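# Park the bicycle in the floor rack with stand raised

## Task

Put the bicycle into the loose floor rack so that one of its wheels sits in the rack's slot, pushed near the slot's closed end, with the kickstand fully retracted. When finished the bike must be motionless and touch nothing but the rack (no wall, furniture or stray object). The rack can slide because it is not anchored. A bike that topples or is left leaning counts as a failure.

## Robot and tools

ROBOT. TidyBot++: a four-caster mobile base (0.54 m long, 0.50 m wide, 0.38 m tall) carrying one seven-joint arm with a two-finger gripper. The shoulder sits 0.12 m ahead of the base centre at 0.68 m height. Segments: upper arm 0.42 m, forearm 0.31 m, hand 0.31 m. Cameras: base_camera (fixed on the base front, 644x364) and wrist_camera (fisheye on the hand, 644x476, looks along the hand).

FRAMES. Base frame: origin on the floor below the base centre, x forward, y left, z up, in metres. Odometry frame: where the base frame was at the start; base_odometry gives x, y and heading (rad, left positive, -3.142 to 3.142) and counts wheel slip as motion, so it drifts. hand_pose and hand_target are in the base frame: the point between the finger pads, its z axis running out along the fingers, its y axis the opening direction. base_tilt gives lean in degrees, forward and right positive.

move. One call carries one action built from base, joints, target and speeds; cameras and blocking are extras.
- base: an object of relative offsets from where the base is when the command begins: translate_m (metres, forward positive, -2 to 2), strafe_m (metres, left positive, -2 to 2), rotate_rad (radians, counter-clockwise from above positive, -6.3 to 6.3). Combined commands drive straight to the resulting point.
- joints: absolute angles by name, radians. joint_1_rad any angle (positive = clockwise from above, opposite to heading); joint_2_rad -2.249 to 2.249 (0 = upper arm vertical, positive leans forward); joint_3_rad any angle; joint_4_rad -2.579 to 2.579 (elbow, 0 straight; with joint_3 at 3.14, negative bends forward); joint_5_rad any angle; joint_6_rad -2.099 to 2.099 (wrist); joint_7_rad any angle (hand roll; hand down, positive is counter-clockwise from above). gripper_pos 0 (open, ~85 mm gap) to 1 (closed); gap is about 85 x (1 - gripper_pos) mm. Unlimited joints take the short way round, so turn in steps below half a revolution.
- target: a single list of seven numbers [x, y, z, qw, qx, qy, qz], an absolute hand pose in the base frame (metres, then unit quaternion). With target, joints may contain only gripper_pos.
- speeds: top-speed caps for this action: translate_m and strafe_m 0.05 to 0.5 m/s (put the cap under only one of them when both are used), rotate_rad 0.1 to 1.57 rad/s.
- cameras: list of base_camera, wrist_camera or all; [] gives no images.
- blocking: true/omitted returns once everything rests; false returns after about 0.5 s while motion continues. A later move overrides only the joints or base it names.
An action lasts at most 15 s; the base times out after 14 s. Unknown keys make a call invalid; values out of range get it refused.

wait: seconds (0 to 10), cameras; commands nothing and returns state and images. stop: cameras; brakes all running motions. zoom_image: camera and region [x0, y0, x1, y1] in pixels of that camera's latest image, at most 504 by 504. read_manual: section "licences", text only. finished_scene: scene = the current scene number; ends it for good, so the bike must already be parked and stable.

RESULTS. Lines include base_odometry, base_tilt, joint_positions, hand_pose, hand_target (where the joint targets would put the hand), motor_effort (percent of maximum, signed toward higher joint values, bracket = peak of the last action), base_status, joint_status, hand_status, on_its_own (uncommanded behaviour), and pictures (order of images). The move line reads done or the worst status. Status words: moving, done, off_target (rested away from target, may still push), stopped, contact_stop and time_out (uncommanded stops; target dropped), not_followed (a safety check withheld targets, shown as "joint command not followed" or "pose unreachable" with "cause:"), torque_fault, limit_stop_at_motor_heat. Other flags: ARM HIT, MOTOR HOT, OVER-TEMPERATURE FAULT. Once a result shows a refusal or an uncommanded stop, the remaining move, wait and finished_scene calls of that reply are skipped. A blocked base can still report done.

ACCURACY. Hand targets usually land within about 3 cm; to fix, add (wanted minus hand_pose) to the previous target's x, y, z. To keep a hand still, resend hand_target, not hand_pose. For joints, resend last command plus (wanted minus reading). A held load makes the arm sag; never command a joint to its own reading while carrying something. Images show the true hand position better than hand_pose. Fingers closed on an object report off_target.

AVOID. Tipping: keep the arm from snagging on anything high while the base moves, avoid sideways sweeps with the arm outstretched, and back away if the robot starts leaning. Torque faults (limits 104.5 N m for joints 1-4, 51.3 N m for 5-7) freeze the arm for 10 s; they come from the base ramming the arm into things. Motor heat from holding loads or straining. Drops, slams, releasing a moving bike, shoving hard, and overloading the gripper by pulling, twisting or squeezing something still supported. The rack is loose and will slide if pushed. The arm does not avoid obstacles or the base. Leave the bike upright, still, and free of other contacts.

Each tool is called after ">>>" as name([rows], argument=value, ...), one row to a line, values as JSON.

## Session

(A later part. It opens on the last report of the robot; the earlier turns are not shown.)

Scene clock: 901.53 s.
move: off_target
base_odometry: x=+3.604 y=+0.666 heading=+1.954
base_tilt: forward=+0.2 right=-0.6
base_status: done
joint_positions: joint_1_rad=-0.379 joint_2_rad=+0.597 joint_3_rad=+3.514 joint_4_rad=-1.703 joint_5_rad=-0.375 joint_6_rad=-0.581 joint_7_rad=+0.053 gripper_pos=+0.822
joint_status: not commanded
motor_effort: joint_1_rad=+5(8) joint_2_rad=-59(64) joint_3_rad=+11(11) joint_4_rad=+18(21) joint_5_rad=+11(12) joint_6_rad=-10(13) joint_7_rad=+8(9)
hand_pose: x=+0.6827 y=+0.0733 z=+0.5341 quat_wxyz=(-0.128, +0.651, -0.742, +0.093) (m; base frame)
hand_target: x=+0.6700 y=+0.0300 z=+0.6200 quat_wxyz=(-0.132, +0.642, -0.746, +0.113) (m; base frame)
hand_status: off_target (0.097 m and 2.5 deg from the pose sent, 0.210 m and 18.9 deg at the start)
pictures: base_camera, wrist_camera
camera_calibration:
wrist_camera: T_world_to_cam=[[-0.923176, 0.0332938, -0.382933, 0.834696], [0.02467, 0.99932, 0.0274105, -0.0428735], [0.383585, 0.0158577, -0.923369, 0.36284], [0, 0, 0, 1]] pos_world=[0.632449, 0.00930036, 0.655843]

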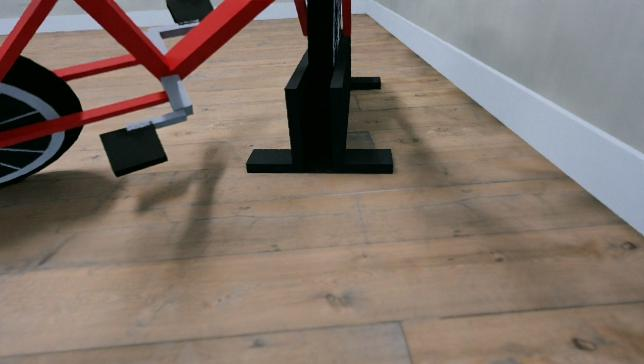

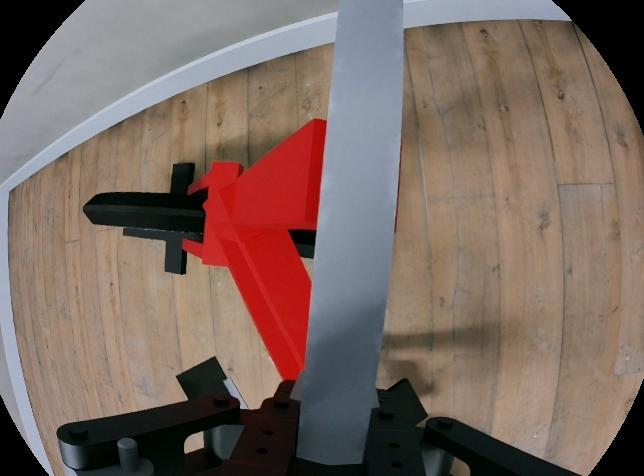

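>>> move(base={"translate_m": 0.12}, speeds={"translate_m": 0.08}, target=[0.65, 0.03, 0.73, -0.033, 0.670, -0.741, 0.029])

Scene clock: 904.33 s.
move: off_target
base_odometry: x=+3.559 y=+0.777 heading=+1.954
base_tilt: forward=+0.2 right=-0.5
base_status: done
joint_positions: joint_1_rad=-0.261 joint_2_rad=+0.644 joint_3_rad=+3.471 joint_4_rad=-1.233 joint_5_rad=-0.232 joint_6_rad=-1.246 joint_7_rad=-0.019 gripper_pos=+0.822
joint_status: not commanded
motor_effort: joint_1_rad=+2(6) joint_2_rad=-66(70) joint_3_rad=+5(11) joint_4_rad=+28(29) joint_5_rad=+9(12) joint_6_rad=-19(20) joint_7_rad=+8(11)
hand_pose: x=+0.6847 y=+0.0551 z=+0.6201 quat_wxyz=(-0.028, +0.674, -0.738, +0.009) (m; base frame)
hand_target: x=+0.6500 y=+0.0300 z=+0.7300 quat_wxyz=(-0.033, +0.670, -0.741, +0.029) (m; base frame)
hand_status: off_target (0.118 m and 2.4 deg from the pose sent, 0.203 m and 13.3 deg at the start)
pictures: base_camera, wrist_camera
camera_calibration:
wrist_camera: T_world_to_cam=[[-0.991496, -0.0115052, -0.129629, 0.762282], [-0.013348, 0.999822, 0.0133558, 0.00754545], [0.129452, 0.0149725, -0.991473, 0.658065], [0, 0, 0, 1]] pos_world=[0.670713, -0.00862672, 0.751166]

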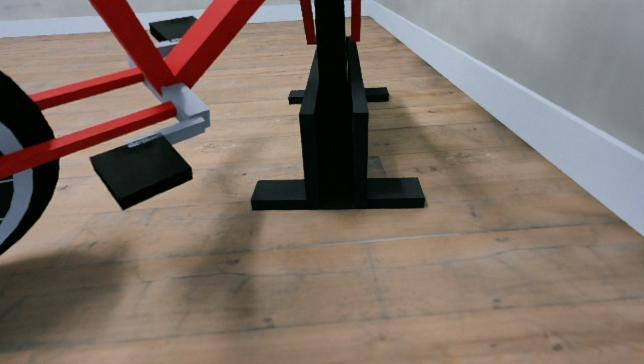

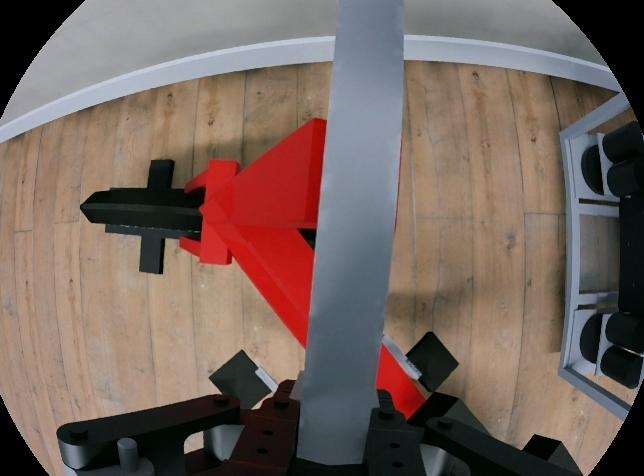

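>>> move(base={"translate_m": 0.15}, speeds={"translate_m": 0.08}, target=[0.62, 0.01, 0.80, 0, 0.690, -0.724, 0])

Scene clock: 910.40 s.
move: off_target
base_odometry: x=+3.503 y=+0.917 heading=+1.953
base_tilt: forward=+0.2 right=-0.5
base_status: done
joint_positions: joint_1_rad=-0.192 joint_2_rad=+0.701 joint_3_rad=+3.439 joint_4_rad=-1.020 joint_5_rad=-0.200 joint_6_rad=-1.538 joint_7_rad=-0.021 gripper_pos=+0.822
joint_status: not commanded
motor_effort: joint_1_rad=+2(8) joint_2_rad=-78(82) joint_3_rad=+6(8) joint_4_rad=+32(37) joint_5_rad=+8(10) joint_6_rad=-26(28) joint_7_rad=+6(11)
hand_pose: x=+0.6706 y=+0.0381 z=+0.6516 quat_wxyz=(+0.029, +0.676, -0.735, -0.036) (m; base frame)
hand_target: x=+0.6200 y=+0.0100 z=+0.8000 quat_wxyz=(+0.000, +0.690, -0.724, +0.000) (m; base frame)
hand_status: off_target (0.159 m and 5.7 deg from the pose sent, 0.196 m and 4.1 deg at the start)
pictures: base_camera, wrist_camera
camera_calibration:
wrist_camera: T_world_to_cam=[[-0.999694, -0.0193661, 0.0154167, 0.663465], [-0.0192742, 0.999796, 0.00608473, 0.0326998], [-0.0155313, 0.00578573, -0.999863, 0.794421], [0, 0, 0, 1]] pos_world=[0.676231, -0.0244408, 0.783885]

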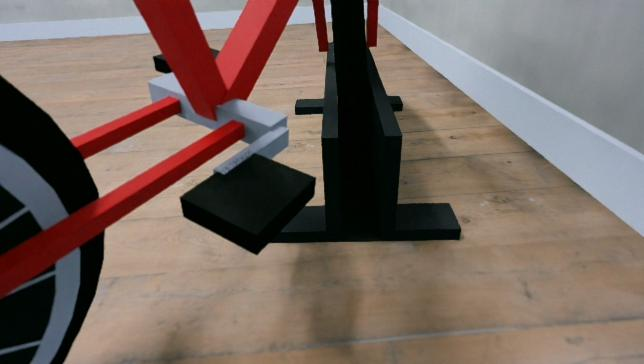

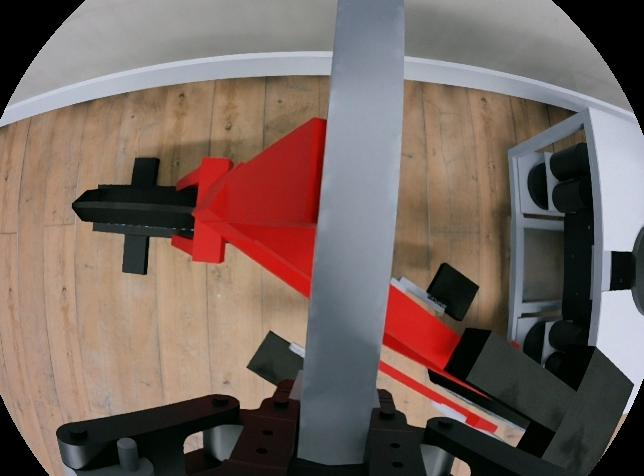

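>>> move(base={"strafe_m": -0.22}, speeds={"strafe_m": 0.15}, target=[0.62, 0.23, 0.76, 0, 0.690, -0.724, 0])

Scene clock: 915.77 s.
move: time_out
base_odometry: x=+3.703 y=+0.996 heading=+1.968
base_tilt: forward=+0.2 right=-0.5
base_status: strafe_m time_out (by the wheels' count: -0.215 of -0.220)
joint_positions: joint_1_rad=-0.558 joint_2_rad=+0.768 joint_3_rad=+3.420 joint_4_rad=-0.895 joint_5_rad=-0.170 joint_6_rad=-1.565 joint_7_rad=-0.341 gripper_pos=+0.822
joint_status: not commanded
motor_effort: joint_1_rad=+3(14) joint_2_rad=-69(79) joint_3_rad=+5(9) joint_4_rad=+27(34) joint_5_rad=+4(9) joint_6_rad=-18(28) joint_7_rad=+4(7)
hand_pose: x=+0.6472 y=+0.2486 z=+0.6492 quat_wxyz=(+0.034, +0.707, -0.706, -0.004) (m; base frame)
hand_target: x=+0.6200 y=+0.2300 z=+0.7600 quat_wxyz=(+0.000, +0.690, -0.724, +0.000) (m; base frame)
hand_status: off_target (0.116 m and 4.9 deg from the pose sent, 0.226 m and 5.7 deg at the start)
pictures: base_camera, wrist_camera
camera_calibration:
wrist_camera: T_world_to_cam=[[-0.9941, -0.106928, -0.0181925, 0.684168], [-0.10598, 0.993264, -0.0468437, -0.0860905], [0.0230789, -0.0446392, -0.998737, 0.777251], [0, 0, 0, 1]] pos_world=[0.65307, 0.193363, 0.784683]

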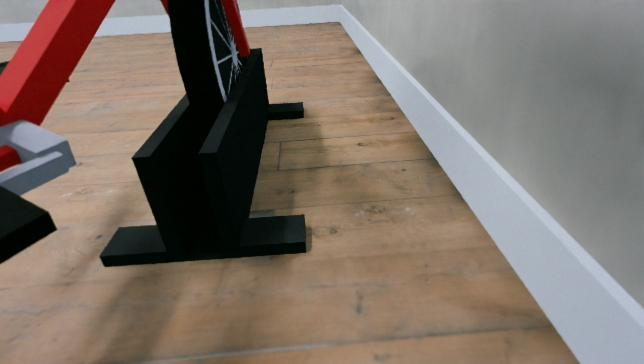

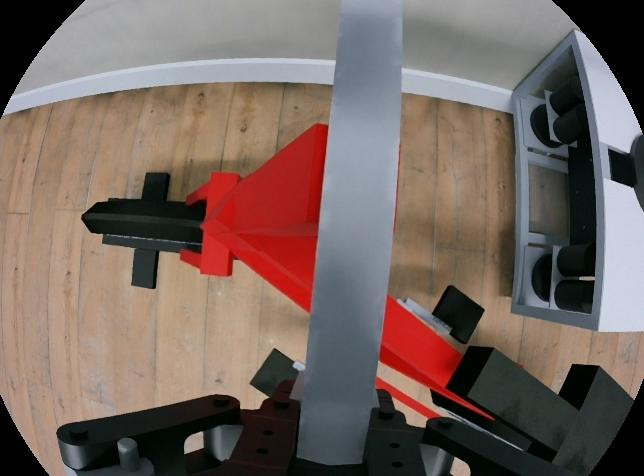

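>>> move(base={"strafe_m": 0.04, "translate_m": 0.13}, speeds={"translate_m": 0.1}, target=[0.50, 0.33, 0.74, 0, 0.7071, -0.7071, 0])

Scene clock: 920.00 s.
move: off_target
base_odometry: x=+3.616 y=+1.101 heading=+1.967
base_tilt: forward=+0.2 right=-0.6
base_status: done
joint_positions: joint_1_rad=-0.840 joint_2_rad=+0.620 joint_3_rad=+3.380 joint_4_rad=-1.152 joint_5_rad=-0.103 joint_6_rad=-1.470 joint_7_rad=-0.602 gripper_pos=+0.822
joint_status: not commanded
motor_effort: joint_1_rad=+1(10) joint_2_rad=-60(70) joint_3_rad=+3(5) joint_4_rad=+23(30) joint_5_rad=+2(5) joint_6_rad=-19(22) joint_7_rad=+1(8)
hand_pose: x=+0.5202 y=+0.3391 z=+0.6545 quat_wxyz=(+0.045, +0.714, -0.698, +0.011) (m; base frame)
hand_target: x=+0.5000 y=+0.3300 z=+0.7400 quat_wxyz=(+0.000, +0.707, -0.707, +0.000) (m; base frame)
hand_status: off_target (0.088 m and 5.5 deg from the pose sent, 0.191 m and 4.0 deg at the start)
pictures: base_camera, wrist_camera
camera_calibration:
wrist_camera: T_world_to_cam=[[-0.991348, -0.129731, -0.0199689, 0.575106], [-0.127679, 0.988375, -0.0825426, -0.152907], [0.0304451, -0.0792788, -0.996387, 0.795873], [0, 0, 0, 1]] pos_world=[0.526377, 0.288834, 0.791861]

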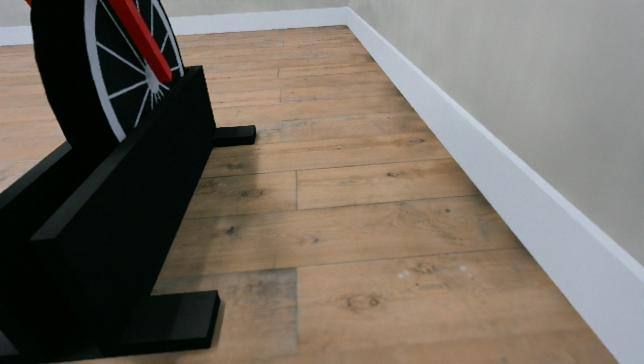

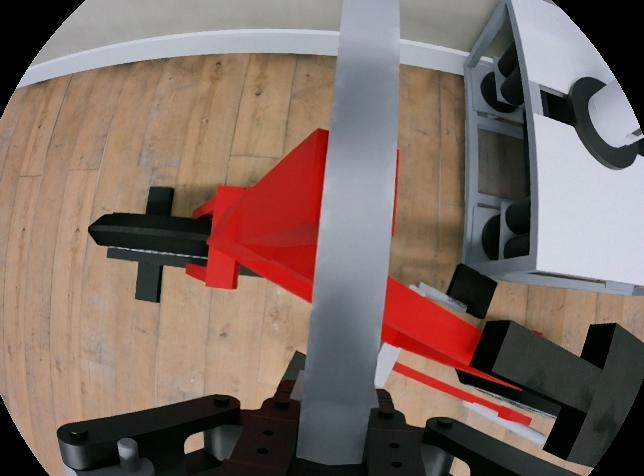

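>>> move(target=[0.47, 0.46, 0.74, 0, 0.7071, -0.7071, 0])

Scene clock: 922.43 s.
move: off_target
base_odometry: x=+3.616 y=+1.101 heading=+1.967
base_tilt: forward=+0.2 right=-0.6
base_status: not commanded
joint_positions: joint_1_rad=-0.982 joint_2_rad=+0.795 joint_3_rad=+3.401 joint_4_rad=-0.820 joint_5_rad=-0.117 joint_6_rad=-1.653 joint_7_rad=-0.774 gripper_pos=+0.822
joint_status: not commanded
motor_effort: joint_1_rad=-4(8) joint_2_rad=-61(62) joint_3_rad=-1(3) joint_4_rad=+27(30) joint_5_rad=-4(6) joint_6_rad=-3(20) joint_7_rad=+3(4)
hand_pose: x=+0.4977 y=+0.4377 z=+0.6566 quat_wxyz=(+0.055, +0.712, -0.699, +0.033) (m; base frame)
hand_target: x=+0.4700 y=+0.4600 z=+0.7400 quat_wxyz=(+0.000, +0.707, -0.707, +0.000) (m; base frame)
hand_status: off_target (0.091 m and 7.4 deg from the pose sent, 0.156 m and 5.5 deg at the start)
pictures: base_camera, wrist_camera
camera_calibration:
wrist_camera: T_world_to_cam=[[-0.991213, -0.128254, -0.0323819, 0.573109], [-0.123074, 0.983899, -0.129599, -0.222533], [0.0484822, -0.124475, -0.991038, 0.81379], [0, 0, 0, 1]] pos_world=[0.50123, 0.393751, 0.796215]

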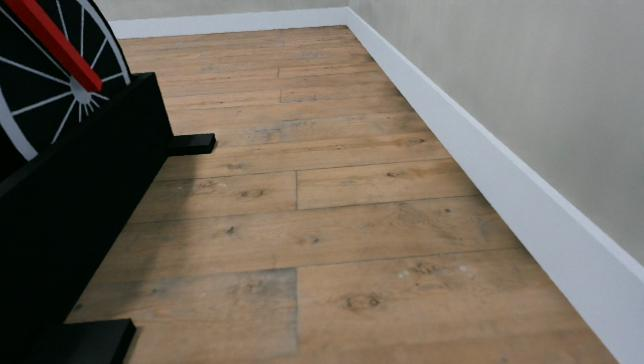

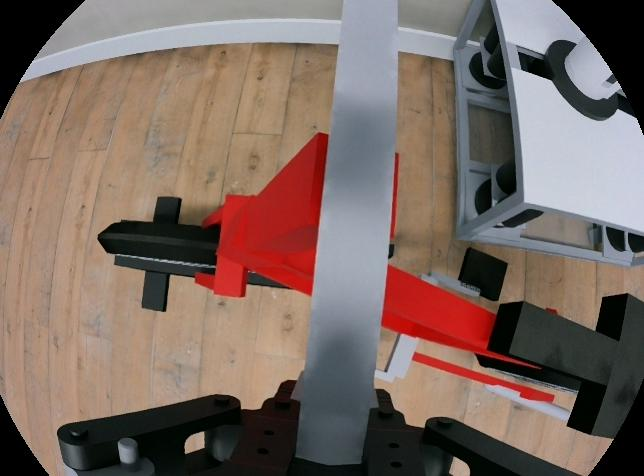

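>>> move(base={"strafe_m": 0.04}, speeds={"strafe_m": 0.05}, target=[0.465, 0.475, 0.72, 0, 0.7071, -0.7071, 0])

Scene clock: 924.10 s.
move: off_target
base_odometry: x=+3.579 y=+1.085 heading=+1.967
base_tilt: forward=+0.2 right=-0.5
base_status: done
joint_positions: joint_1_rad=-0.992 joint_2_rad=+0.796 joint_3_rad=+3.408 joint_4_rad=-0.820 joint_5_rad=-0.123 joint_6_rad=-1.656 joint_7_rad=-0.799 gripper_pos=+0.823
joint_status: not commanded
motor_effort: joint_1_rad=-6(7) joint_2_rad=-53(62) joint_3_rad=-1(2) joint_4_rad=+25(29) joint_5_rad=-2(5) joint_6_rad=-1(3) joint_7_rad=+3(4)
hand_pose: x=+0.4938 y=+0.4402 z=+0.6567 quat_wxyz=(+0.055, +0.705, -0.707, +0.034) (m; base frame)
hand_target: x=+0.4650 y=+0.4750 z=+0.7200 quat_wxyz=(+0.000, +0.707, -0.707, +0.000) (m; base frame)
hand_status: off_target (0.078 m and 7.4 deg from the pose sent, 0.080 m and 7.4 deg at the start)
pictures: base_camera, wrist_camera
camera_calibration:
wrist_camera: T_world_to_cam=[[-0.993612, -0.10783, -0.0332821, 0.56238], [-0.102593, 0.985978, -0.131613, -0.235079], [0.0470073, -0.127358, -0.990742, 0.816195], [0, 0, 0, 1]] pos_world=[0.496303, 0.396374, 0.796416]

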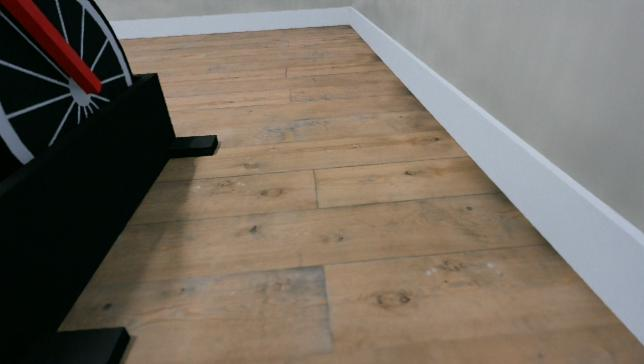

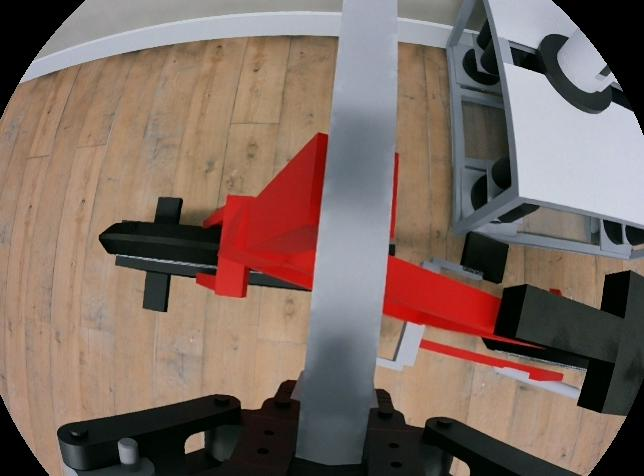

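>>> move(base={"strafe_m": 0.05}, speeds={"strafe_m": 0.05}, target=[0.465, 0.475, 0.69, 0, 0.7071, -0.7071, 0])

Scene clock: 929.10 s.
move: off_target
base_odometry: x=+3.532 y=+1.066 heading=+1.967
base_tilt: forward=+0.2 right=-0.6
base_status: done
joint_positions: joint_1_rad=-1.044 joint_2_rad=+0.763 joint_3_rad=+3.417 joint_4_rad=-0.881 joint_5_rad=-0.145 joint_6_rad=-1.600 joint_7_rad=-0.800 gripper_pos=+0.823
joint_status: not commanded
motor_effort: joint_1_rad=+0(9) joint_2_rad=-48(55) joint_3_rad=+1(4) joint_4_rad=+20(28) joint_5_rad=-2(6) joint_6_rad=-2(6) joint_7_rad=+2(4)
hand_pose: x=+0.4701 y=+0.4579 z=+0.6569 quat_wxyz=(+0.040, +0.718, -0.695, +0.023) (m; base frame)
hand_target: x=+0.4650 y=+0.4750 z=+0.6900 quat_wxyz=(+0.000, +0.707, -0.707, +0.000) (m; base frame)
hand_status: off_target (0.038 m and 5.7 deg from the pose sent, 0.056 m and 7.4 deg at the start)
pictures: base_camera, wrist_camera
camera_calibration:
wrist_camera: T_world_to_cam=[[-0.989098, -0.141231, -0.0417115, 0.559429], [-0.136712, 0.985912, -0.0963683, -0.262108], [0.054734, -0.0896152, -0.994471, 0.801265], [0, 0, 0, 1]] pos_world=[0.47364, 0.40923, 0.794911]

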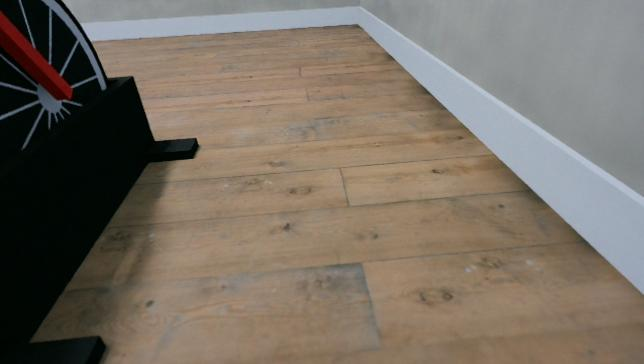

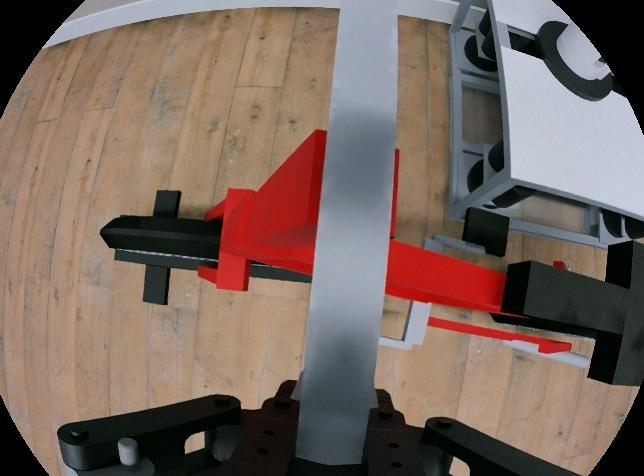

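>>> move(joints={"gripper_pos": 0.65})

Scene clock: 930.87 s.
move: done
base_odometry: x=+3.532 y=+1.066 heading=+1.967
base_tilt: forward=+0.2 right=-0.5
base_status: not commanded
joint_positions: joint_1_rad=-1.044 joint_2_rad=+0.707 joint_3_rad=+3.417 joint_4_rad=-0.876 joint_5_rad=-0.153 joint_6_rad=-1.600 joint_7_rad=-0.800 gripper_pos=+0.650
joint_status: all done
motor_effort: joint_1_rad=+0(1) joint_2_rad=-38(48) joint_3_rad=+2(2) joint_4_rad=+17(21) joint_5_rad=+2(2) joint_6_rad=+0(2) joint_7_rad=+1(2)
hand_pose: x=+0.4694 y=+0.4613 z=+0.6903 quat_wxyz=(+0.011, +0.719, -0.695, +0.013) (m; base frame)
hand_target: x=+0.4650 y=+0.4750 z=+0.6900 quat_wxyz=(+0.000, +0.707, -0.707, +0.000) (m; base frame)
hand_status: not commanded
pictures: base_camera, wrist_camera
camera_calibration:
wrist_camera: T_world_to_cam=[[-0.987502, -0.138623, -0.074994, 0.581584], [-0.135652, 0.989806, -0.0433875, -0.301162], [0.080244, -0.0326722, -0.99624, 0.79784], [0, 0, 0, 1]] pos_world=[0.46944, 0.404781, 0.825388]

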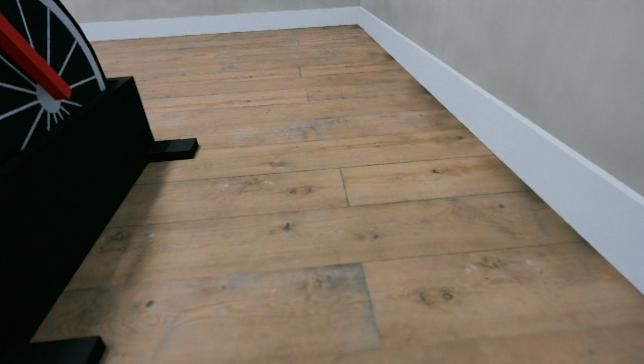

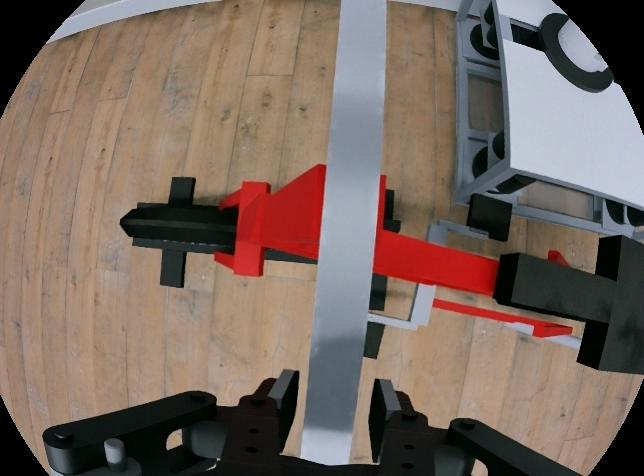

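>>> wait(seconds=1.5, cameras=["wrist_camera"])

Scene clock: 933.00 s.
base_odometry: x=+3.532 y=+1.066 heading=+1.967
base_tilt: forward=+0.2 right=-0.6
base_status: not commanded
joint_positions: joint_1_rad=-1.044 joint_2_rad=+0.707 joint_3_rad=+3.417 joint_4_rad=-0.876 joint_5_rad=-0.153 joint_6_rad=-1.600 joint_7_rad=-0.800 gripper_pos=+0.650
joint_status: all done
motor_effort: joint_1_rad=+0(1) joint_2_rad=-39(48) joint_3_rad=+2(2) joint_4_rad=+17(21) joint_5_rad=+1(2) joint_6_rad=+0(2) joint_7_rad=+1(2)
hand_pose: x=+0.4694 y=+0.4613 z=+0.6903 quat_wxyz=(+0.011, +0.719, -0.695, +0.013) (m; base frame)
hand_target: x=+0.4650 y=+0.4750 z=+0.6900 quat_wxyz=(+0.000, +0.707, -0.707, +0.000) (m; base frame)
hand_status: not commanded
wait: 1.50 s; at rest from the start
pictures: wrist_camera
camera_calibration:
wrist_camera: T_world_to_cam=[[-0.987502, -0.138623, -0.074994, 0.581584], [-0.135652, 0.989806, -0.0433875, -0.301162], [0.080244, -0.0326722, -0.99624, 0.79784], [0, 0, 0, 1]] pos_world=[0.46944, 0.404781, 0.825388]

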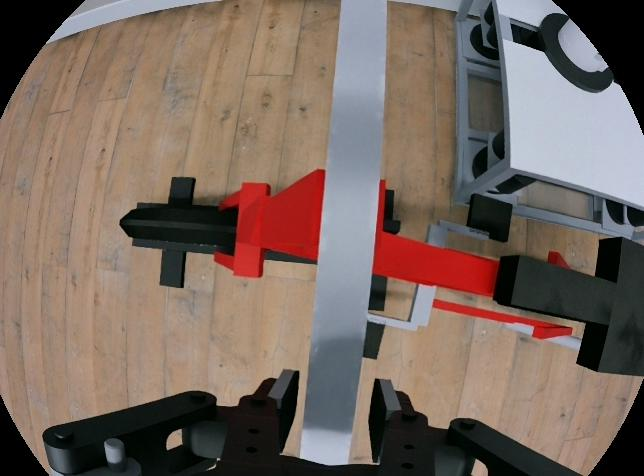

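>>> wait(seconds=4, cameras=["wrist_camera"])

Scene clock: 938.37 s.
base_odometry: x=+3.532 y=+1.066 heading=+1.967
base_tilt: forward=+0.2 right=-0.6
base_status: not commanded
joint_positions: joint_1_rad=-1.044 joint_2_rad=+0.707 joint_3_rad=+3.417 joint_4_rad=-0.876 joint_5_rad=-0.153 joint_6_rad=-1.600 joint_7_rad=-0.800 gripper_pos=+0.650
joint_status: all done
motor_effort: joint_1_rad=+1(1) joint_2_rad=-38(48) joint_3_rad=+2(2) joint_4_rad=+18(21) joint_5_rad=+1(2) joint_6_rad=-1(2) joint_7_rad=+1(2)
hand_pose: x=+0.4694 y=+0.4613 z=+0.6903 quat_wxyz=(+0.011, +0.719, -0.695, +0.013) (m; base frame)
hand_target: x=+0.4650 y=+0.4750 z=+0.6900 quat_wxyz=(+0.000, +0.707, -0.707, +0.000) (m; base frame)
hand_status: not commanded
wait: 4.00 s; at rest from the start
pictures: wrist_camera
camera_calibration:
wrist_camera: T_world_to_cam=[[-0.987502, -0.138623, -0.074994, 0.581584], [-0.135652, 0.989806, -0.0433875, -0.301162], [0.080244, -0.0326722, -0.99624, 0.79784], [0, 0, 0, 1]] pos_world=[0.46944, 0.404781, 0.825388]

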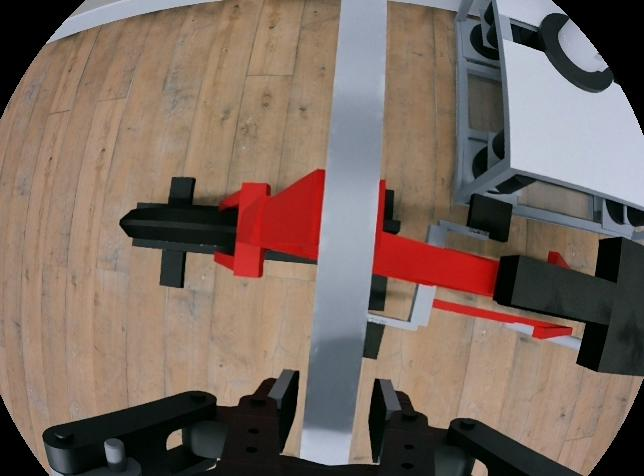

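>>> move(joints={"gripper_pos": 0.2}, cameras=[])

>>> move(target=[0.465, 0.475, 0.80, 0, 0.7071, -0.7071, 0])

Scene clock: 940.20 s.
move: done
base_odometry: x=+3.532 y=+1.066 heading=+1.967
base_tilt: forward=+0.2 right=-0.6
base_status: not commanded
joint_positions: joint_1_rad=-1.044 joint_2_rad=+0.707 joint_3_rad=+3.417 joint_4_rad=-0.876 joint_5_rad=-0.153 joint_6_rad=-1.600 joint_7_rad=-0.800 gripper_pos=+0.200
joint_status: all done
motor_effort: joint_1_rad=+1(1) joint_2_rad=-38(39) joint_3_rad=+2(2) joint_4_rad=+16(18) joint_5_rad=+1(2) joint_6_rad=-1(1) joint_7_rad=+1(1)
hand_pose: x=+0.4694 y=+0.4613 z=+0.6903 quat_wxyz=(+0.011, +0.719, -0.695, +0.013) (m; base frame)
hand_target: x=+0.4650 y=+0.4750 z=+0.6900 quat_wxyz=(+0.000, +0.707, -0.707, +0.000) (m; base frame)
hand_status: not commanded
pictures: none
No camera images: "cameras" was empty.

Scene clock: 942.03 s.
move: off_target
base_odometry: x=+3.532 y=+1.066 heading=+1.967
base_tilt: forward=+0.2 right=-0.6
base_status: not commanded
joint_positions: joint_1_rad=-0.981 joint_2_rad=+0.801 joint_3_rad=+3.351 joint_4_rad=-0.306 joint_5_rad=-0.153 joint_6_rad=-1.980 joint_7_rad=-0.834 gripper_pos=+0.200
joint_status: not commanded
motor_effort: joint_1_rad=+0(1) joint_2_rad=-39(41) joint_3_rad=+0(2) joint_4_rad=+16(19) joint_5_rad=+1(2) joint_6_rad=+0(1) joint_7_rad=+1(1)
hand_pose: x=+0.4738 y=+0.4867 z=+0.8042 quat_wxyz=(-0.030, +0.731, -0.682, +0.004) (m; base frame)
hand_target: x=+0.4650 y=+0.4750 z=+0.8000 quat_wxyz=(+0.000, +0.707, -0.707, +0.000) (m; base frame)
hand_status: off_target (0.015 m and 5.3 deg from the pose sent, 0.111 m and 2.7 deg at the start)
pictures: base_camera, wrist_camera
camera_calibration:
wrist_camera: T_world_to_cam=[[-0.97705, -0.168685, -0.130075, 0.652032], [-0.172645, 0.984787, 0.0197084, -0.35158], [0.124771, 0.0417128, -0.991308, 0.85048], [0, 0, 0, 1]] pos_world=[0.470253, 0.420744, 0.93483]

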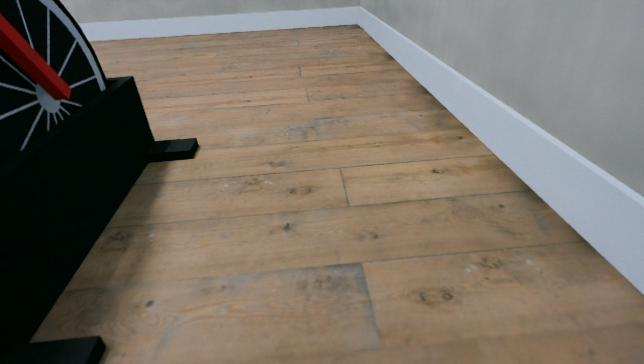

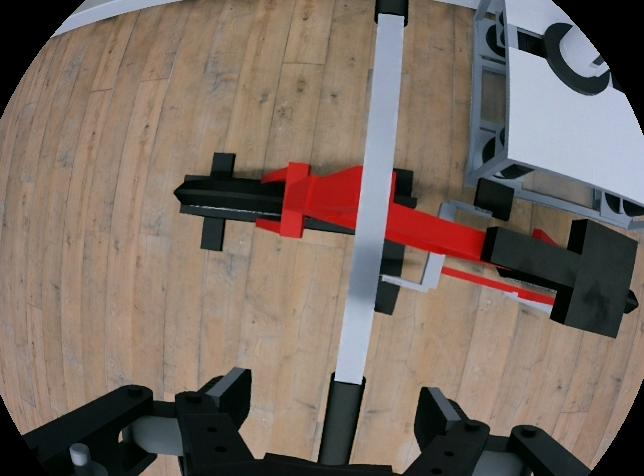

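>>> move(base={"strafe_m": -0.04}, speeds={"strafe_m": 0.05}, cameras=["wrist_camera"])

>>> wait(seconds=1.5, cameras=["wrist_camera"])

Scene clock: 944.57 s.
move: done
base_odometry: x=+3.570 y=+1.081 heading=+1.967
base_tilt: forward=+0.2 right=-0.5
base_status: done
joint_positions: joint_1_rad=-0.976 joint_2_rad=+0.807 joint_3_rad=+3.350 joint_4_rad=-0.305 joint_5_rad=-0.153 joint_6_rad=-1.986 joint_7_rad=-0.835 gripper_pos=+0.200
joint_status: not commanded
motor_effort: joint_1_rad=+1(2) joint_2_rad=-40(43) joint_3_rad=+0(1) joint_4_rad=+16(17) joint_5_rad=+1(2) joint_6_rad=+0(1) joint_7_rad=+1(1)
hand_pose: x=+0.4754 y=+0.4843 z=+0.8009 quat_wxyz=(-0.025, +0.729, -0.684, +0.005) (m; base frame)
hand_target: x=+0.4650 y=+0.4750 z=+0.8000 quat_wxyz=(+0.000, +0.707, -0.707, +0.000) (m; base frame)
hand_status: not commanded
pictures: wrist_camera
camera_calibration:
wrist_camera: T_world_to_cam=[[-0.978783, -0.164792, -0.121767, 0.645073], [-0.16759, 0.98577, 0.0130384, -0.346368], [0.117885, 0.0331687, -0.992473, 0.855491], [0, 0, 0, 1]] pos_world=[0.472489, 0.419367, 0.932117]

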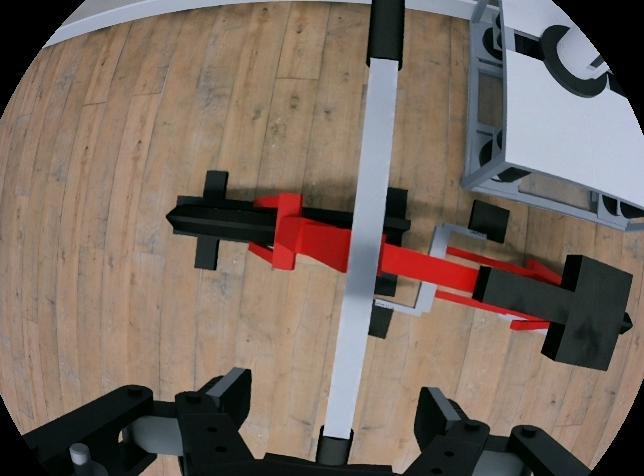

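Scene clock: 946.07 s.
base_odometry: x=+3.570 y=+1.081 heading=+1.967
base_tilt: forward=+0.2 right=-0.6
base_status: done
joint_positions: joint_1_rad=-0.976 joint_2_rad=+0.807 joint_3_rad=+3.350 joint_4_rad=-0.305 joint_5_rad=-0.153 joint_6_rad=-1.986 joint_7_rad=-0.835 gripper_pos=+0.200
joint_status: not commanded
motor_effort: joint_1_rad=+1(2) joint_2_rad=-39(43) joint_3_rad=+0(1) joint_4_rad=+16(17) joint_5_rad=+1(2) joint_6_rad=+0(1) joint_7_rad=+1(1)
hand_pose: x=+0.4754 y=+0.4843 z=+0.8009 quat_wxyz=(-0.025, +0.729, -0.684, +0.005) (m; base frame)
hand_target: x=+0.4650 y=+0.4750 z=+0.8000 quat_wxyz=(+0.000, +0.707, -0.707, +0.000) (m; base frame)
hand_status: not commanded
wait: 1.50 s; at rest by 0.27 s
pictures: wrist_camera
camera_calibration:
wrist_camera: T_world_to_cam=[[-0.978793, -0.164732, -0.121765, 0.645048], [-0.16753, 0.985781, 0.0130411, -0.346404], [0.117886, 0.033164, -0.992473, 0.855494], [0, 0, 0, 1]] pos_world=[0.472485, 0.419367, 0.932116]

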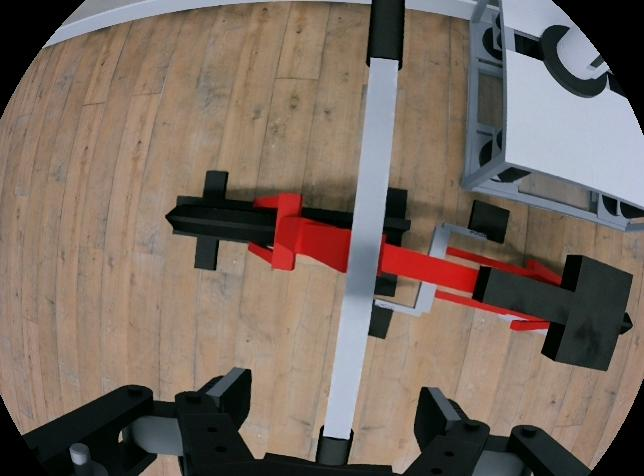

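>>> move(target=[0.50, 0.10, 0.81, 0, 0.7071, -0.7071, 0], cameras=["wrist_camera"])

Scene clock: 950.67 s.
move: off_target
base_odometry: x=+3.570 y=+1.081 heading=+1.967
base_tilt: forward=+0.2 right=-0.5
base_status: not commanded
joint_positions: joint_1_rad=-0.351 joint_2_rad=+0.204 joint_3_rad=+3.277 joint_4_rad=-1.271 joint_5_rad=-0.058 joint_6_rad=-1.715 joint_7_rad=-0.308 gripper_pos=+0.200
joint_status: not commanded
motor_effort: joint_1_rad=+1(3) joint_2_rad=-22(41) joint_3_rad=+0(1) joint_4_rad=+17(18) joint_5_rad=+1(2) joint_6_rad=-1(2) joint_7_rad=+1(1)
hand_pose: x=+0.4894 y=+0.1055 z=+0.8135 quat_wxyz=(+0.012, +0.677, -0.736, -0.024) (m; base frame)
hand_target: x=+0.5000 y=+0.1000 z=+0.8100 quat_wxyz=(+0.000, +0.707, -0.707, +0.000) (m; base frame)
hand_status: off_target (0.012 m and 5.7 deg from the pose sent, 0.385 m and 4.7 deg at the start)
pictures: wrist_camera
camera_calibration:
wrist_camera: T_world_to_cam=[[-0.999469, -0.0197512, -0.0259342, 0.514684], [-0.0200279, 0.999745, 0.0104551, -0.0423945], [0.0257211, 0.0109689, -0.999609, 0.932219], [0, 0, 0, 1]] pos_world=[0.489584, 0.0423239, 0.945646]

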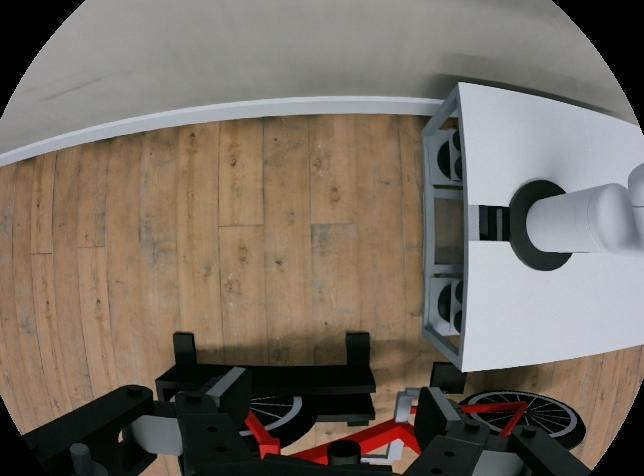

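>>> move(base={"translate_m": -0.75}, speeds={"translate_m": 0.25}, cameras=["base_camera"])

>>> move(joints={"joint_1_rad": 0, "joint_2_rad": -0.15, "joint_3_rad": 3.14, "joint_4_rad": -1.75, "joint_5_rad": 0, "joint_6_rad": -1.1, "joint_7_rad": 1.57})

Scene clock: 955.77 s.
move: done
base_odometry: x=+3.859 y=+0.389 heading=+1.967
base_tilt: forward=+0.2 right=-0.5
base_status: done
joint_positions: joint_1_rad=-0.349 joint_2_rad=+0.193 joint_3_rad=+3.275 joint_4_rad=-1.273 joint_5_rad=-0.056 joint_6_rad=-1.709 joint_7_rad=-0.305 gripper_pos=+0.200
joint_status: not commanded
motor_effort: joint_1_rad=+0(2) joint_2_rad=-22(27) joint_3_rad=+0(1) joint_4_rad=+17(18) joint_5_rad=+0(2) joint_6_rad=+0(2) joint_7_rad=+1(1)
hand_pose: x=+0.4895 y=+0.1047 z=+0.8170 quat_wxyz=(+0.006, +0.678, -0.735, -0.021) (m; base frame)
hand_target: x=+0.5000 y=+0.1000 z=+0.8100 quat_wxyz=(+0.000, +0.707, -0.707, +0.000) (m; base frame)
hand_status: not commanded
pictures: base_camera

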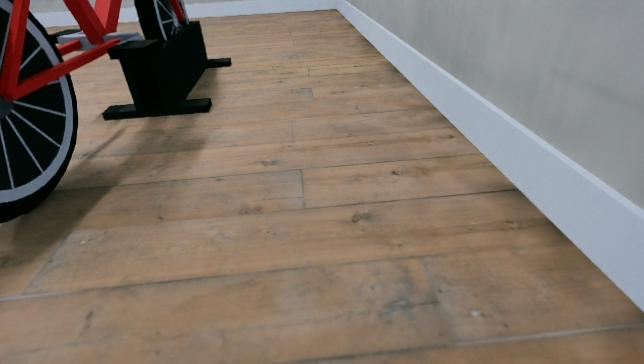

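Scene clock: 958.23 s.
move: done
base_odometry: x=+3.859 y=+0.389 heading=+1.967
base_tilt: forward=+0.2 right=-0.5
base_status: not commanded
joint_positions: joint_1_rad=-0.013 joint_2_rad=-0.139 joint_3_rad=+3.164 joint_4_rad=-1.724 joint_5_rad=-0.036 joint_6_rad=-1.159 joint_7_rad=+1.494 gripper_pos=+0.200
joint_status: all done
motor_effort: joint_1_rad=-1(2) joint_2_rad=-12(23) joint_3_rad=+0(1) joint_4_rad=+20(22) joint_5_rad=+0(1) joint_6_rad=+3(5) joint_7_rad=+1(2)
hand_pose: x=+0.4957 y=+0.0075 z=+0.8072 quat_wxyz=(-0.026, +0.979, -0.047, +0.196) (m; base frame)
hand_target: x=+0.5034 y=+0.0020 z=+0.8072 quat_wxyz=(+0.000, +0.976, +0.000, +0.219) (m; base frame)
hand_status: not commanded
pictures: base_camera, wrist_camera
camera_calibration:
wrist_camera: T_world_to_cam=[[0.0443286, -0.994102, -0.0989709, 0.0677761], [-0.918184, -0.00150318, -0.396152, 0.836719], [0.393667, 0.108434, -0.912836, 0.6736], [0, 0, 0, 1]] pos_world=[0.500084, -0.00440723, 0.953061]

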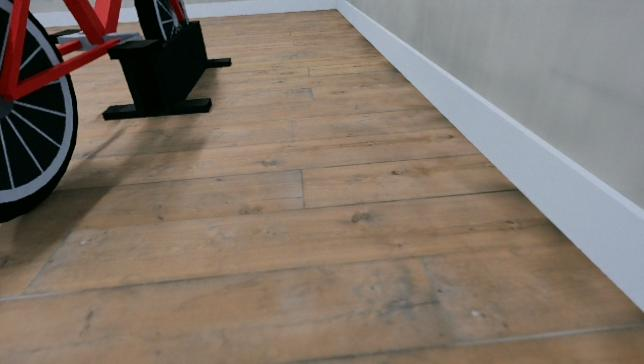

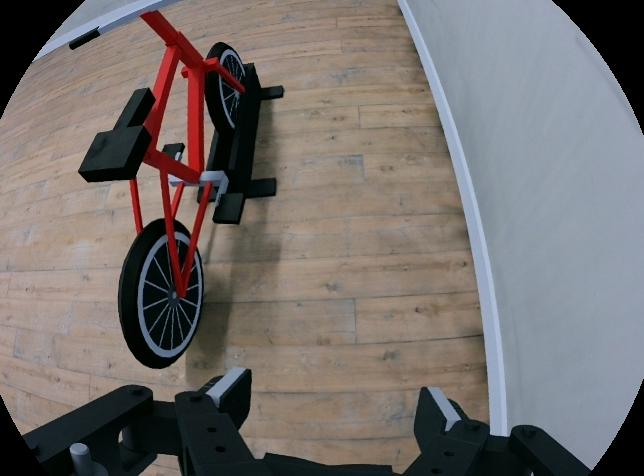

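>>> zoom_image(camera="wrist_camera", region=[60, 0, 320, 380])

Scaled by 1.326.

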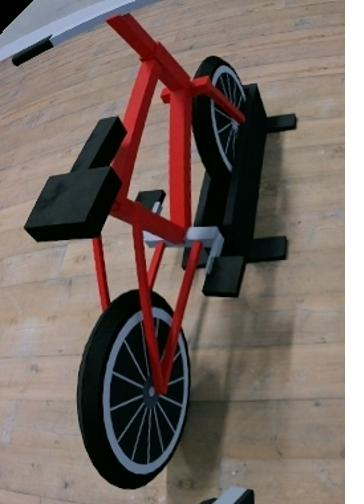

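>>> move(base={"strafe_m": 0.8}, cameras=["wrist_camera"])

>>> zoom_image(camera="wrist_camera", region=[340, 60, 600, 400])

Scene clock: 963.80 s.
move: done
base_odometry: x=+3.121 y=+0.081 heading=+1.967
base_tilt: forward=+0.2 right=-0.5
base_status: done
joint_positions: joint_1_rad=-0.008 joint_2_rad=-0.140 joint_3_rad=+3.156 joint_4_rad=-1.724 joint_5_rad=-0.032 joint_6_rad=-1.157 joint_7_rad=+1.497 gripper_pos=+0.200
joint_status: not commanded
motor_effort: joint_1_rad=+0(2) joint_2_rad=-13(14) joint_3_rad=+0(2) joint_4_rad=+21(21) joint_5_rad=+1(2) joint_6_rad=+3(5) joint_7_rad=+1(1)
hand_pose: x=+0.4962 y=+0.0081 z=+0.8076 quat_wxyz=(-0.023, +0.979, -0.043, +0.198) (m; base frame)
hand_target: x=+0.5034 y=+0.0020 z=+0.8072 quat_wxyz=(+0.000, +0.976, +0.000, +0.219) (m; base frame)
hand_status: not commanded
pictures: wrist_camera
camera_calibration:
wrist_camera: T_world_to_cam=[[0.0513378, -0.994364, -0.0927616, 0.059897], [-0.91684, -0.0101018, -0.399127, 0.839176], [0.39594, 0.105538, -0.912191, 0.672127], [0, 0, 0, 1]] pos_world=[0.500193, -0.00289818, 0.953602]

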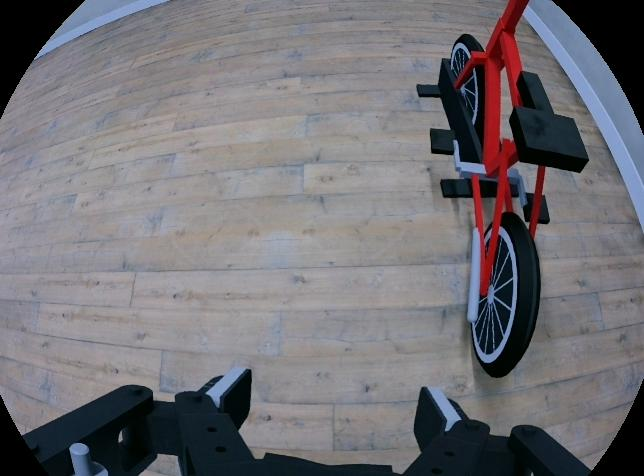

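Scaled by 1.482.

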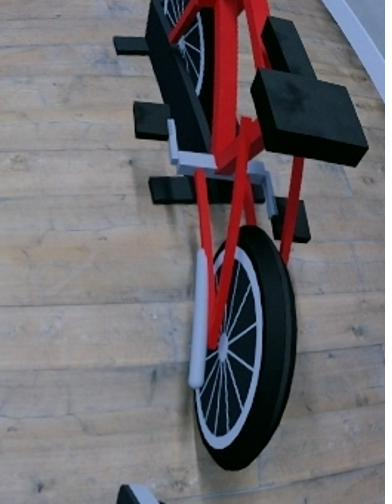

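>>> finished_scene(scene=2)

The scene is finished: the task was done.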